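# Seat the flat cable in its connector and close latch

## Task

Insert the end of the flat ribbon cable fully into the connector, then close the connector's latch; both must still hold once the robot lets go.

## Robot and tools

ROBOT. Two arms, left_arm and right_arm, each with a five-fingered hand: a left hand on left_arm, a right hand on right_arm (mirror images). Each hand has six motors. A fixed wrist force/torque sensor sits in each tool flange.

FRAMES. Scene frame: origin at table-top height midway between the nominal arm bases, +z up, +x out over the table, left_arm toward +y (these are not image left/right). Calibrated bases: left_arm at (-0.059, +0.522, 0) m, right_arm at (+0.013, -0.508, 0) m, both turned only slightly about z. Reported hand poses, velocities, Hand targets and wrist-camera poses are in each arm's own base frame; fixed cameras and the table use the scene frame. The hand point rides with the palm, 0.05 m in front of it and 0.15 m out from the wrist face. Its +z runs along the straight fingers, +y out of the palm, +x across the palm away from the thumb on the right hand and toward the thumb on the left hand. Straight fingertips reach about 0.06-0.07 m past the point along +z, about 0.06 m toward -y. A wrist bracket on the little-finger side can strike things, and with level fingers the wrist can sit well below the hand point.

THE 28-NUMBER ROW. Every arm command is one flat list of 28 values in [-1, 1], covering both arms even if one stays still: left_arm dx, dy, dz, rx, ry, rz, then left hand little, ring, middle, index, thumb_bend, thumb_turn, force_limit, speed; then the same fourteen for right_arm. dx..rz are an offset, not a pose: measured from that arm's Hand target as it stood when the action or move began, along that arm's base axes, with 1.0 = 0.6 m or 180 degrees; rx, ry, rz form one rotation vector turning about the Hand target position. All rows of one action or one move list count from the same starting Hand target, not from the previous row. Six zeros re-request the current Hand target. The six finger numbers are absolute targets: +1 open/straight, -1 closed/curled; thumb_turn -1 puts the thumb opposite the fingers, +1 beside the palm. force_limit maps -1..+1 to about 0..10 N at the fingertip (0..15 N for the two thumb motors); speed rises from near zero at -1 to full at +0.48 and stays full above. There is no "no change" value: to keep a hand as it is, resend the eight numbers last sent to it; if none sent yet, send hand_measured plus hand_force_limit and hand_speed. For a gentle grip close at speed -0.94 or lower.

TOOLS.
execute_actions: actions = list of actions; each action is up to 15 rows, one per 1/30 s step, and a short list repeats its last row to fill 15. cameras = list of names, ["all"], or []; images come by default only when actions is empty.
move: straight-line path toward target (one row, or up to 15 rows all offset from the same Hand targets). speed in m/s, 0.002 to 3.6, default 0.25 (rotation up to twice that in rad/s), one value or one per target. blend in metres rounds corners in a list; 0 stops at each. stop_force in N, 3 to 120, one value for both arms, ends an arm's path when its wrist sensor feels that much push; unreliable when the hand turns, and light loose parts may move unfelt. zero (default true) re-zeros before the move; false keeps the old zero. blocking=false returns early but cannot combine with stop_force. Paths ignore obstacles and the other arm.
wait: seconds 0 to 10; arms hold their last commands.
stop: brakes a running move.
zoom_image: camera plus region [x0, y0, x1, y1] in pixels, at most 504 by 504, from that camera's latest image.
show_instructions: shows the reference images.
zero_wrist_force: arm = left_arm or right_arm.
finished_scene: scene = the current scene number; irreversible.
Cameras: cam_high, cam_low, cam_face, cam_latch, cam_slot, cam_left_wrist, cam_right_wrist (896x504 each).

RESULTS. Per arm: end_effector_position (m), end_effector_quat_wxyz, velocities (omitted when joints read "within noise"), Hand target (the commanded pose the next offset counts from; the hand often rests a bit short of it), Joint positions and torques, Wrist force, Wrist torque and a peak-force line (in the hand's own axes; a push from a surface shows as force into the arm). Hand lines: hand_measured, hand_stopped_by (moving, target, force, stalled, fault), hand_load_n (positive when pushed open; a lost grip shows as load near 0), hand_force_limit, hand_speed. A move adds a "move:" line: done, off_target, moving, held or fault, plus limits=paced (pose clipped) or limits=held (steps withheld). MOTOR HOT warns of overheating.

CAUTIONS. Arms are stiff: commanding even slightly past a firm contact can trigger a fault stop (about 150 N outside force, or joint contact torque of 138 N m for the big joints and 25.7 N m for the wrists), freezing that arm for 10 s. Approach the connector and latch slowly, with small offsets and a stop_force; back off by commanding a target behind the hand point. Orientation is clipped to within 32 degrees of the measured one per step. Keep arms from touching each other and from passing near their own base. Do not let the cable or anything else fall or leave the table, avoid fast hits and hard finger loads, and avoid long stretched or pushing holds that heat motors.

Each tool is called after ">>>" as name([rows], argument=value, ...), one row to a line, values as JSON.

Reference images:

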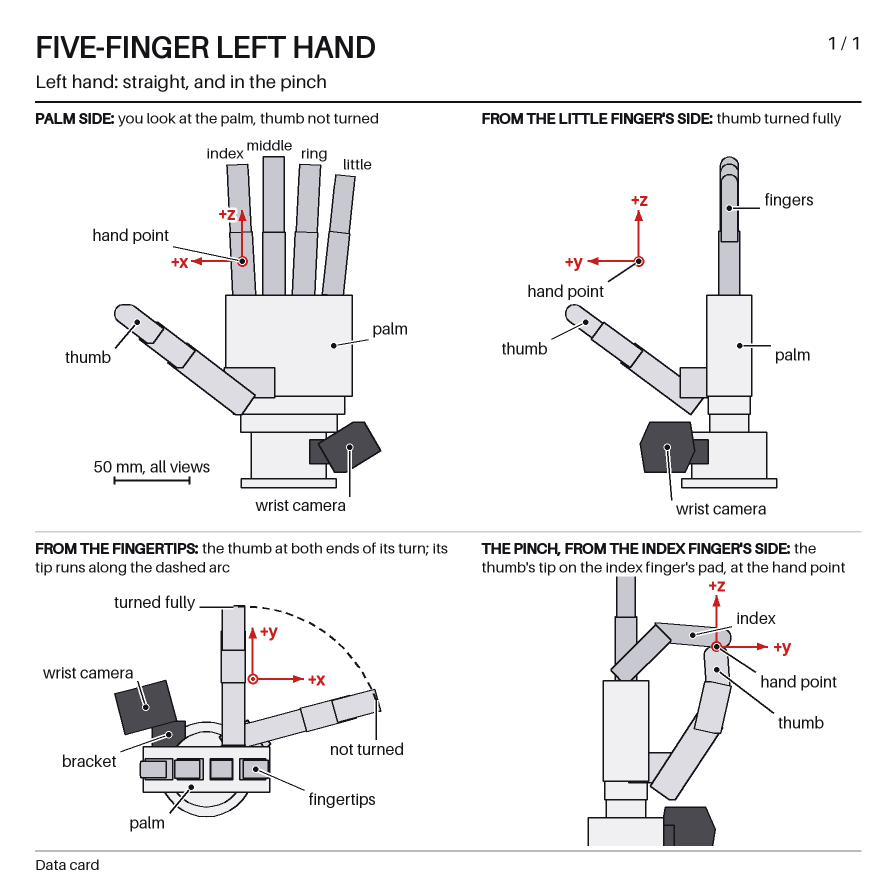

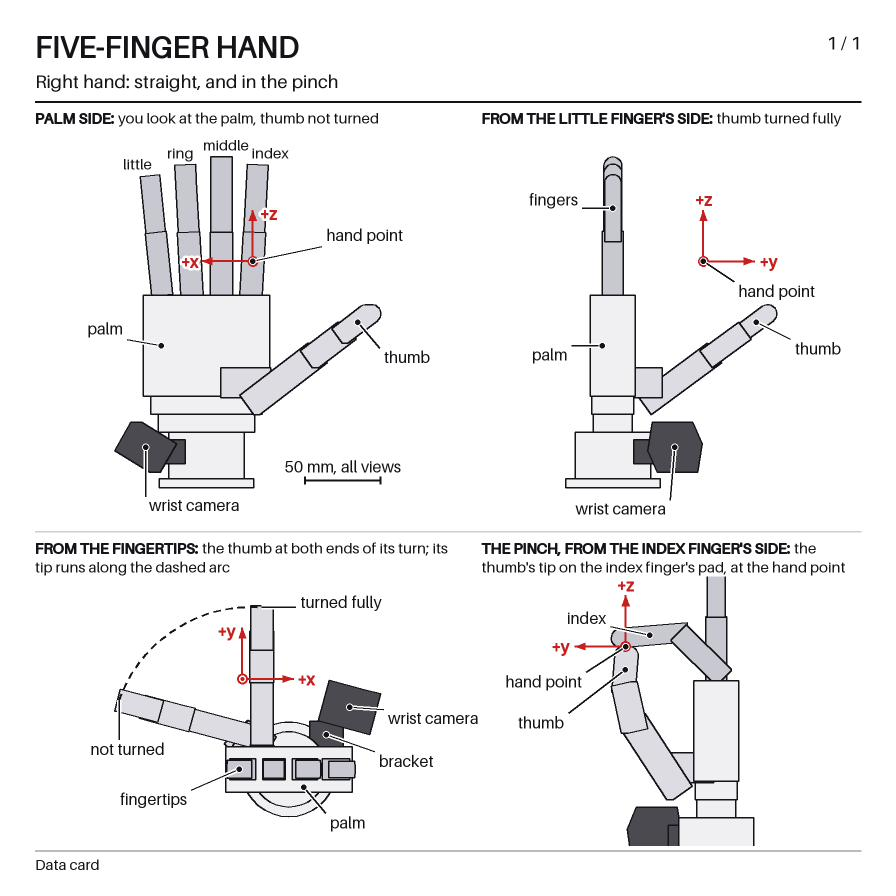

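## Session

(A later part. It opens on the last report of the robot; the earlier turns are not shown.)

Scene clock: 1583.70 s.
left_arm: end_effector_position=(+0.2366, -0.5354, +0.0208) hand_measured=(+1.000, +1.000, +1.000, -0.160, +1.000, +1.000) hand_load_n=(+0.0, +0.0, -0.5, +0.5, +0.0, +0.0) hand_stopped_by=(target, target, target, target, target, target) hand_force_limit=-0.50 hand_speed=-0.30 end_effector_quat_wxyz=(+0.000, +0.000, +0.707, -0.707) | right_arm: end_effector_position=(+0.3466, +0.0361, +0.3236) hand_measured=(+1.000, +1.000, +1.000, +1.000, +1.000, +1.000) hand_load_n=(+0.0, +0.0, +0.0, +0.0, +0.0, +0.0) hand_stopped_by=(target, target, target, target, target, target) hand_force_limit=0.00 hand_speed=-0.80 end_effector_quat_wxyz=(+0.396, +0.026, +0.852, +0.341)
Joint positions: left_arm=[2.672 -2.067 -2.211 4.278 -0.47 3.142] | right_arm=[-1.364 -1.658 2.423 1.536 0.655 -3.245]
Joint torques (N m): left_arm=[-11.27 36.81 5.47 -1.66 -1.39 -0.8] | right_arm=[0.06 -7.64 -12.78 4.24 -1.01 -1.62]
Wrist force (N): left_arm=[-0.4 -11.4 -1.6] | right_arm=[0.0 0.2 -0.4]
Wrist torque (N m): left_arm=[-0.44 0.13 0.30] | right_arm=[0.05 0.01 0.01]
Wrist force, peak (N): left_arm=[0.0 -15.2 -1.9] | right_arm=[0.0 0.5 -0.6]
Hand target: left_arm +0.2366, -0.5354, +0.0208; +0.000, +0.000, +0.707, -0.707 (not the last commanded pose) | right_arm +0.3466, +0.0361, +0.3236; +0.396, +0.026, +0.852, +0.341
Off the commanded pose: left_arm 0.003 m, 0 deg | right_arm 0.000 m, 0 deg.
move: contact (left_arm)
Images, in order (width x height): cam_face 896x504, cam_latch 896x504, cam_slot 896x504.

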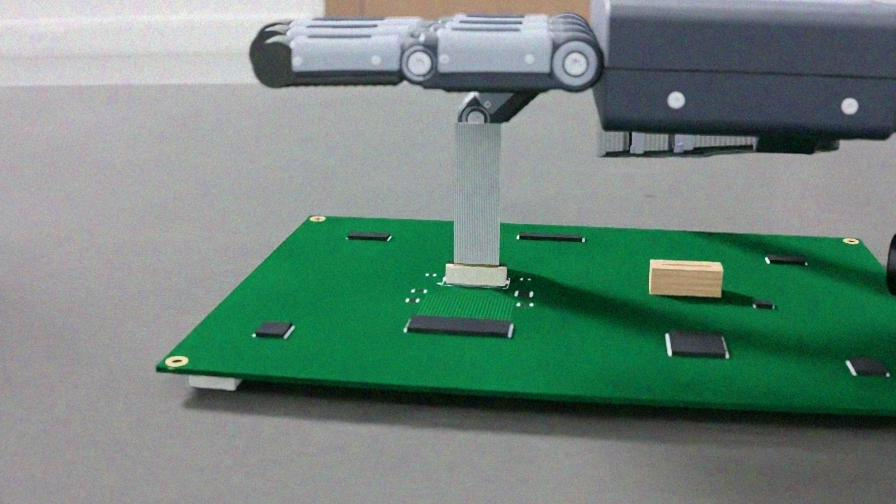

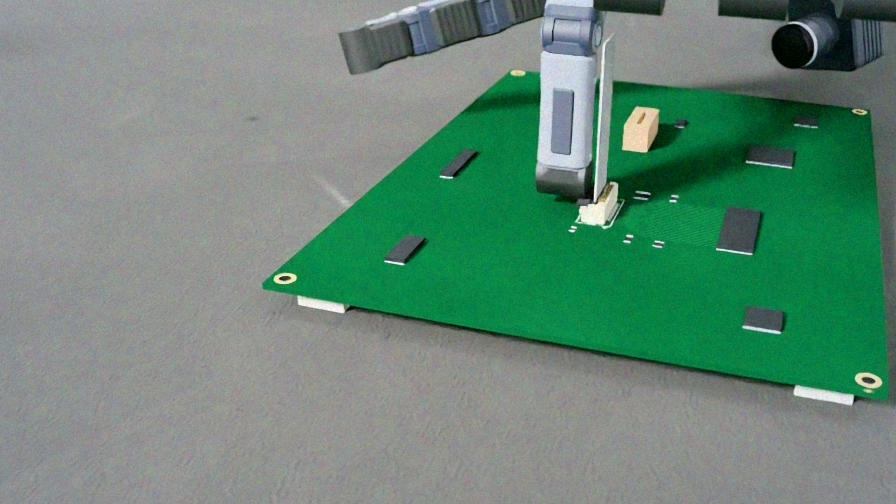

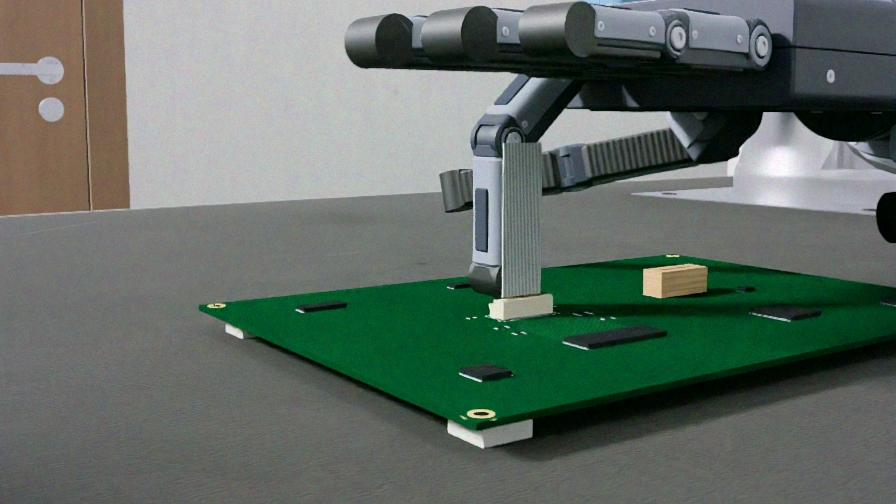

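>>> move([
  [0,0,0.01,0,0,0,1,1,1,-0.16,1,1,-0.5,-0.3,0,0,0,0,0,0,1,1,1,1,1,1,0,-0.8],
  [-0.008,0,0.08,0,0,0,1,1,1,-0.16,1,1,-0.5,-0.3,0,0,0,0,0,0,1,1,1,1,1,1,0,-0.8],
], speed=0.05, cameras=["cam_face","cam_latch","cam_slot","cam_left_wrist"])

>>> zoom_image(camera="cam_latch", region=[570, 165, 630, 225])

>>> zoom_image(camera="cam_face", region=[440, 235, 510, 295])

>>> zoom_image(camera="cam_slot", region=[485, 265, 560, 325])

>>> zoom_image(camera="cam_left_wrist", region=[240, 140, 360, 260])

Scene clock: 1596.77 s.
left_arm: end_effector_position=(+0.2318, -0.5354, +0.0687) hand_measured=(+1.000, +1.000, +1.000, -0.160, +1.000, +1.000) hand_load_n=(+0.0, +0.0, +0.0, +0.0, +0.0, +0.0) hand_stopped_by=(target, target, target, target, target, target) hand_force_limit=-0.50 hand_speed=-0.30 end_effector_quat_wxyz=(+0.000, +0.000, +0.707, -0.707) | right_arm: end_effector_position=(+0.3466, +0.0361, +0.3236) hand_measured=(+1.000, +1.000, +1.000, +1.000, +1.000, +1.000) hand_load_n=(+0.0, +0.0, +0.0, +0.0, +0.0, +0.0) hand_stopped_by=(target, target, target, target, target, target) hand_force_limit=0.00 hand_speed=-0.80 end_effector_quat_wxyz=(+0.396, +0.026, +0.852, +0.341)
Joint positions: left_arm=[2.666 -1.939 -2.205 4.144 -0.476 3.142] | right_arm=[-1.364 -1.658 2.423 1.536 0.655 -3.245]
Joint torques (N m): left_arm=[-12.58 38.39 20.6 -0.92 -1.57 0.92] | right_arm=[0.4 -7.25 -14.16 4.02 -0.8 -1.47]
Wrist force (N): left_arm=[-0.1 -0.9 -0.1] | right_arm=[-0.1 0.4 -0.3]
Wrist torque (N m): left_arm=[-0.29 0.15 0.06] | right_arm=[0.09 0.03 0.01]
Wrist force, peak (N): left_arm=[0.0 -12.5 -1.6] | right_arm=[0.2 0.6 -0.5]
Hand target: left_arm +0.2318, -0.5354, +0.0688; +0.000, +0.000, +0.707, -0.707 | right_arm +0.3466, +0.0361, +0.3236; +0.396, +0.026, +0.852, +0.341
Off the commanded pose: left_arm 0.000 m, 0 deg | right_arm 0.000 m, 0 deg.
move: done
Images, in order (width x height): cam_face 896x504, cam_latch 896x504, cam_slot 896x504, cam_left_wrist 896x504.

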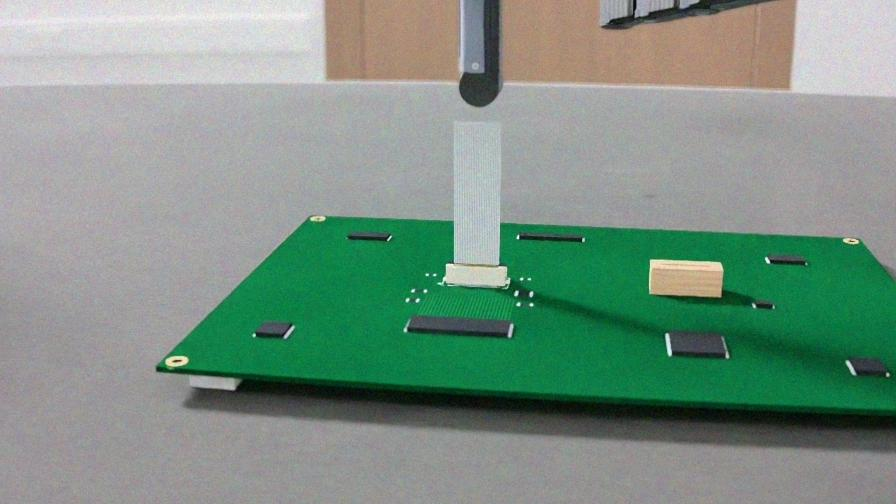

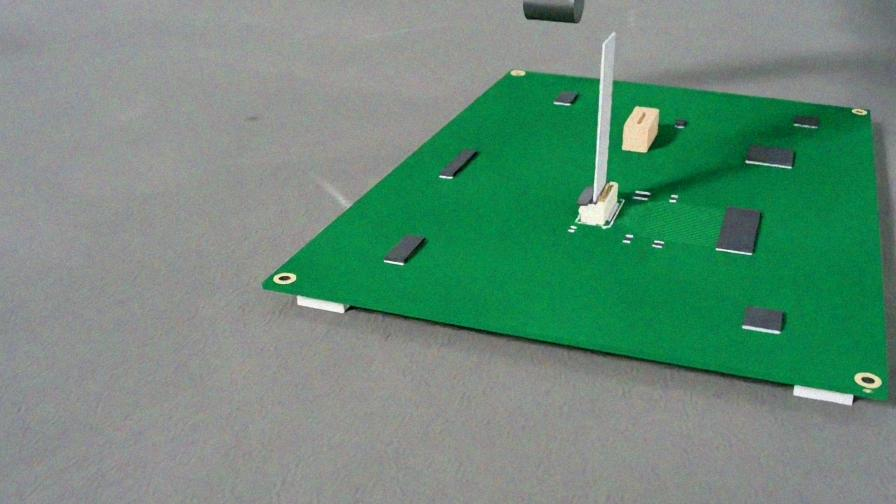

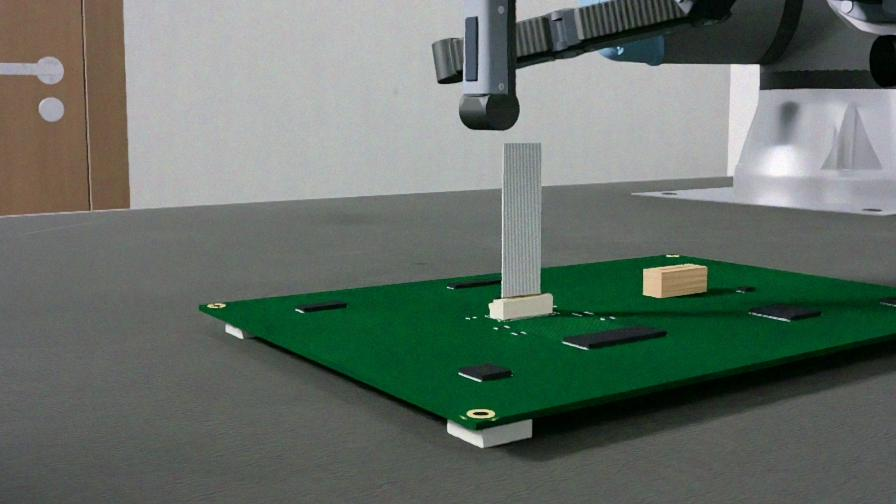

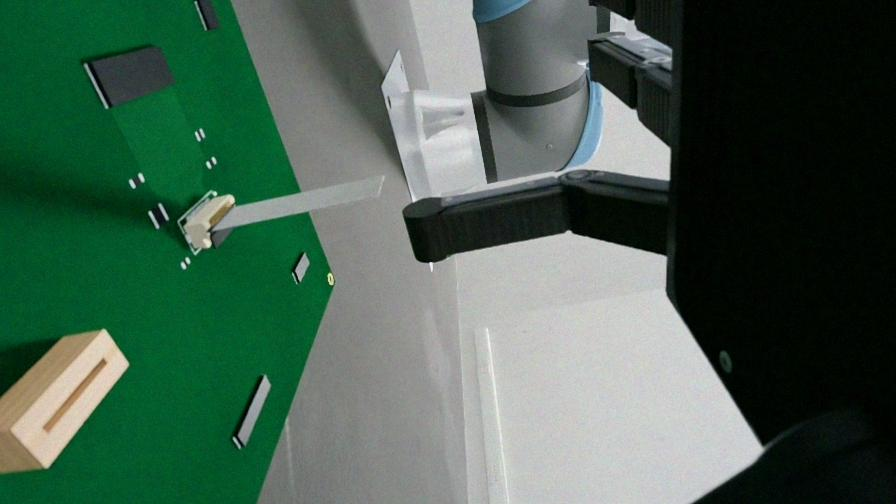

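Scaled by 8.400 from the camera's 896x504 image, which has a finer 1280x720 frame.

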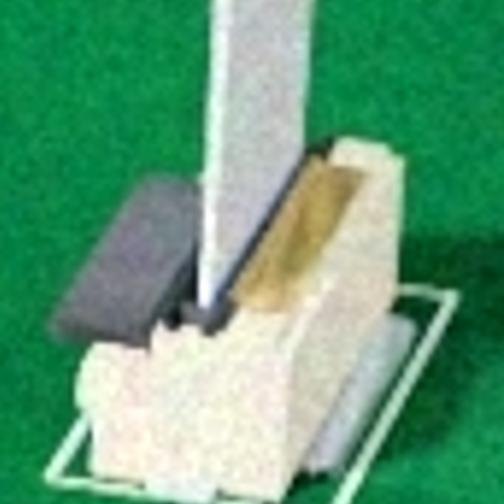

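Scaled by 7.200 from the camera's 896x504 image, which has a finer 1280x720 frame.

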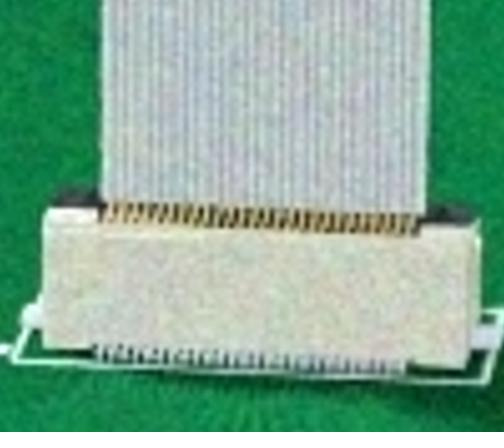

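Scaled by 6.720 from the camera's 896x504 image, which has a finer 1280x720 frame.

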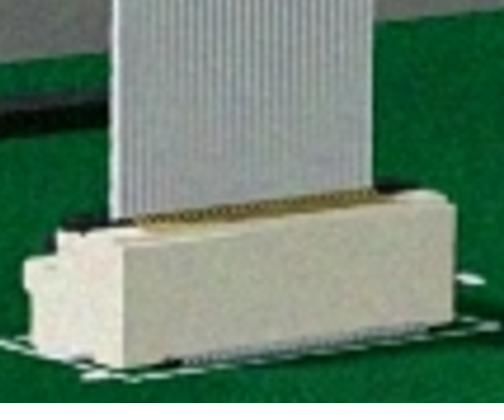

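Scaled by 4.200 from the camera's 896x504 image, which has a finer 1280x720 frame.

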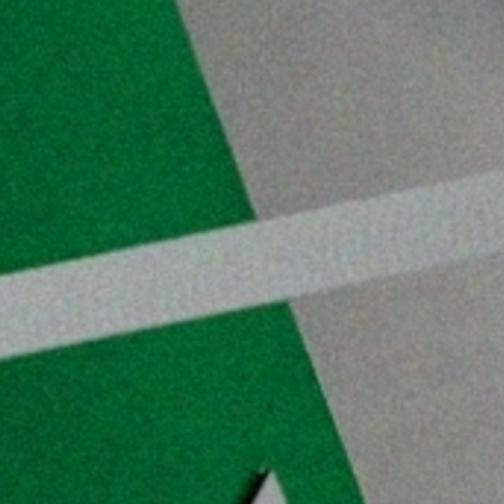

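>>> zoom_image(camera="cam_latch", region=[575, 180, 615, 220])

>>> zoom_image(camera="cam_left_wrist", region=[170, 180, 250, 260])

>>> zoom_image(camera="cam_slot", region=[485, 280, 525, 320])

Scaled by 12.600 from the camera's 896x504 image, which has a finer 1280x720 frame.

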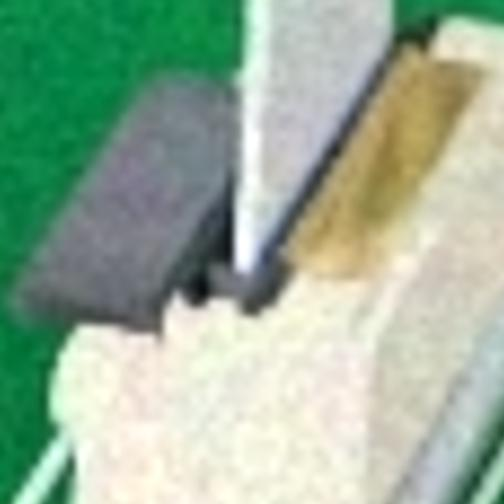

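Scaled by 6.300 from the camera's 896x504 image, which has a finer 1280x720 frame.

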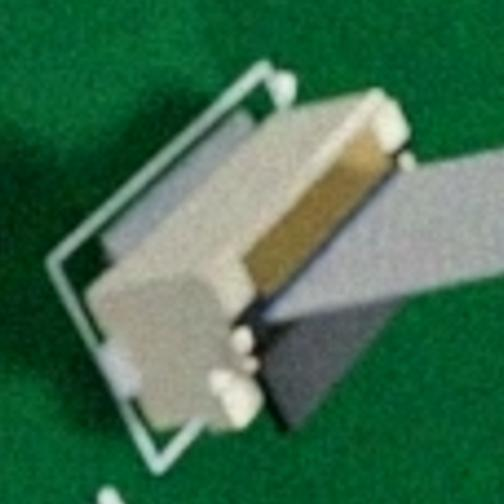

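Scaled by 12.600 from the camera's 896x504 image, which has a finer 1280x720 frame.

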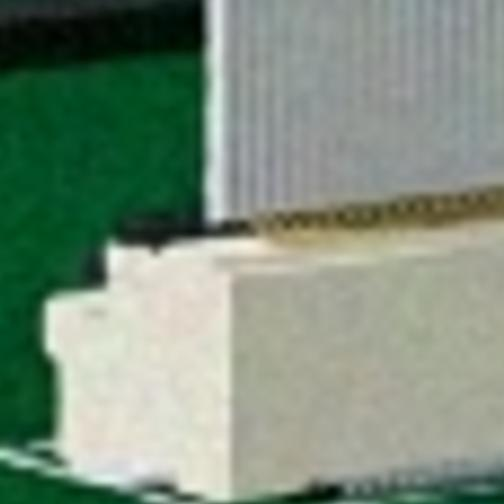

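>>> finished_scene(scene=1)

The scene is finished: the task was done.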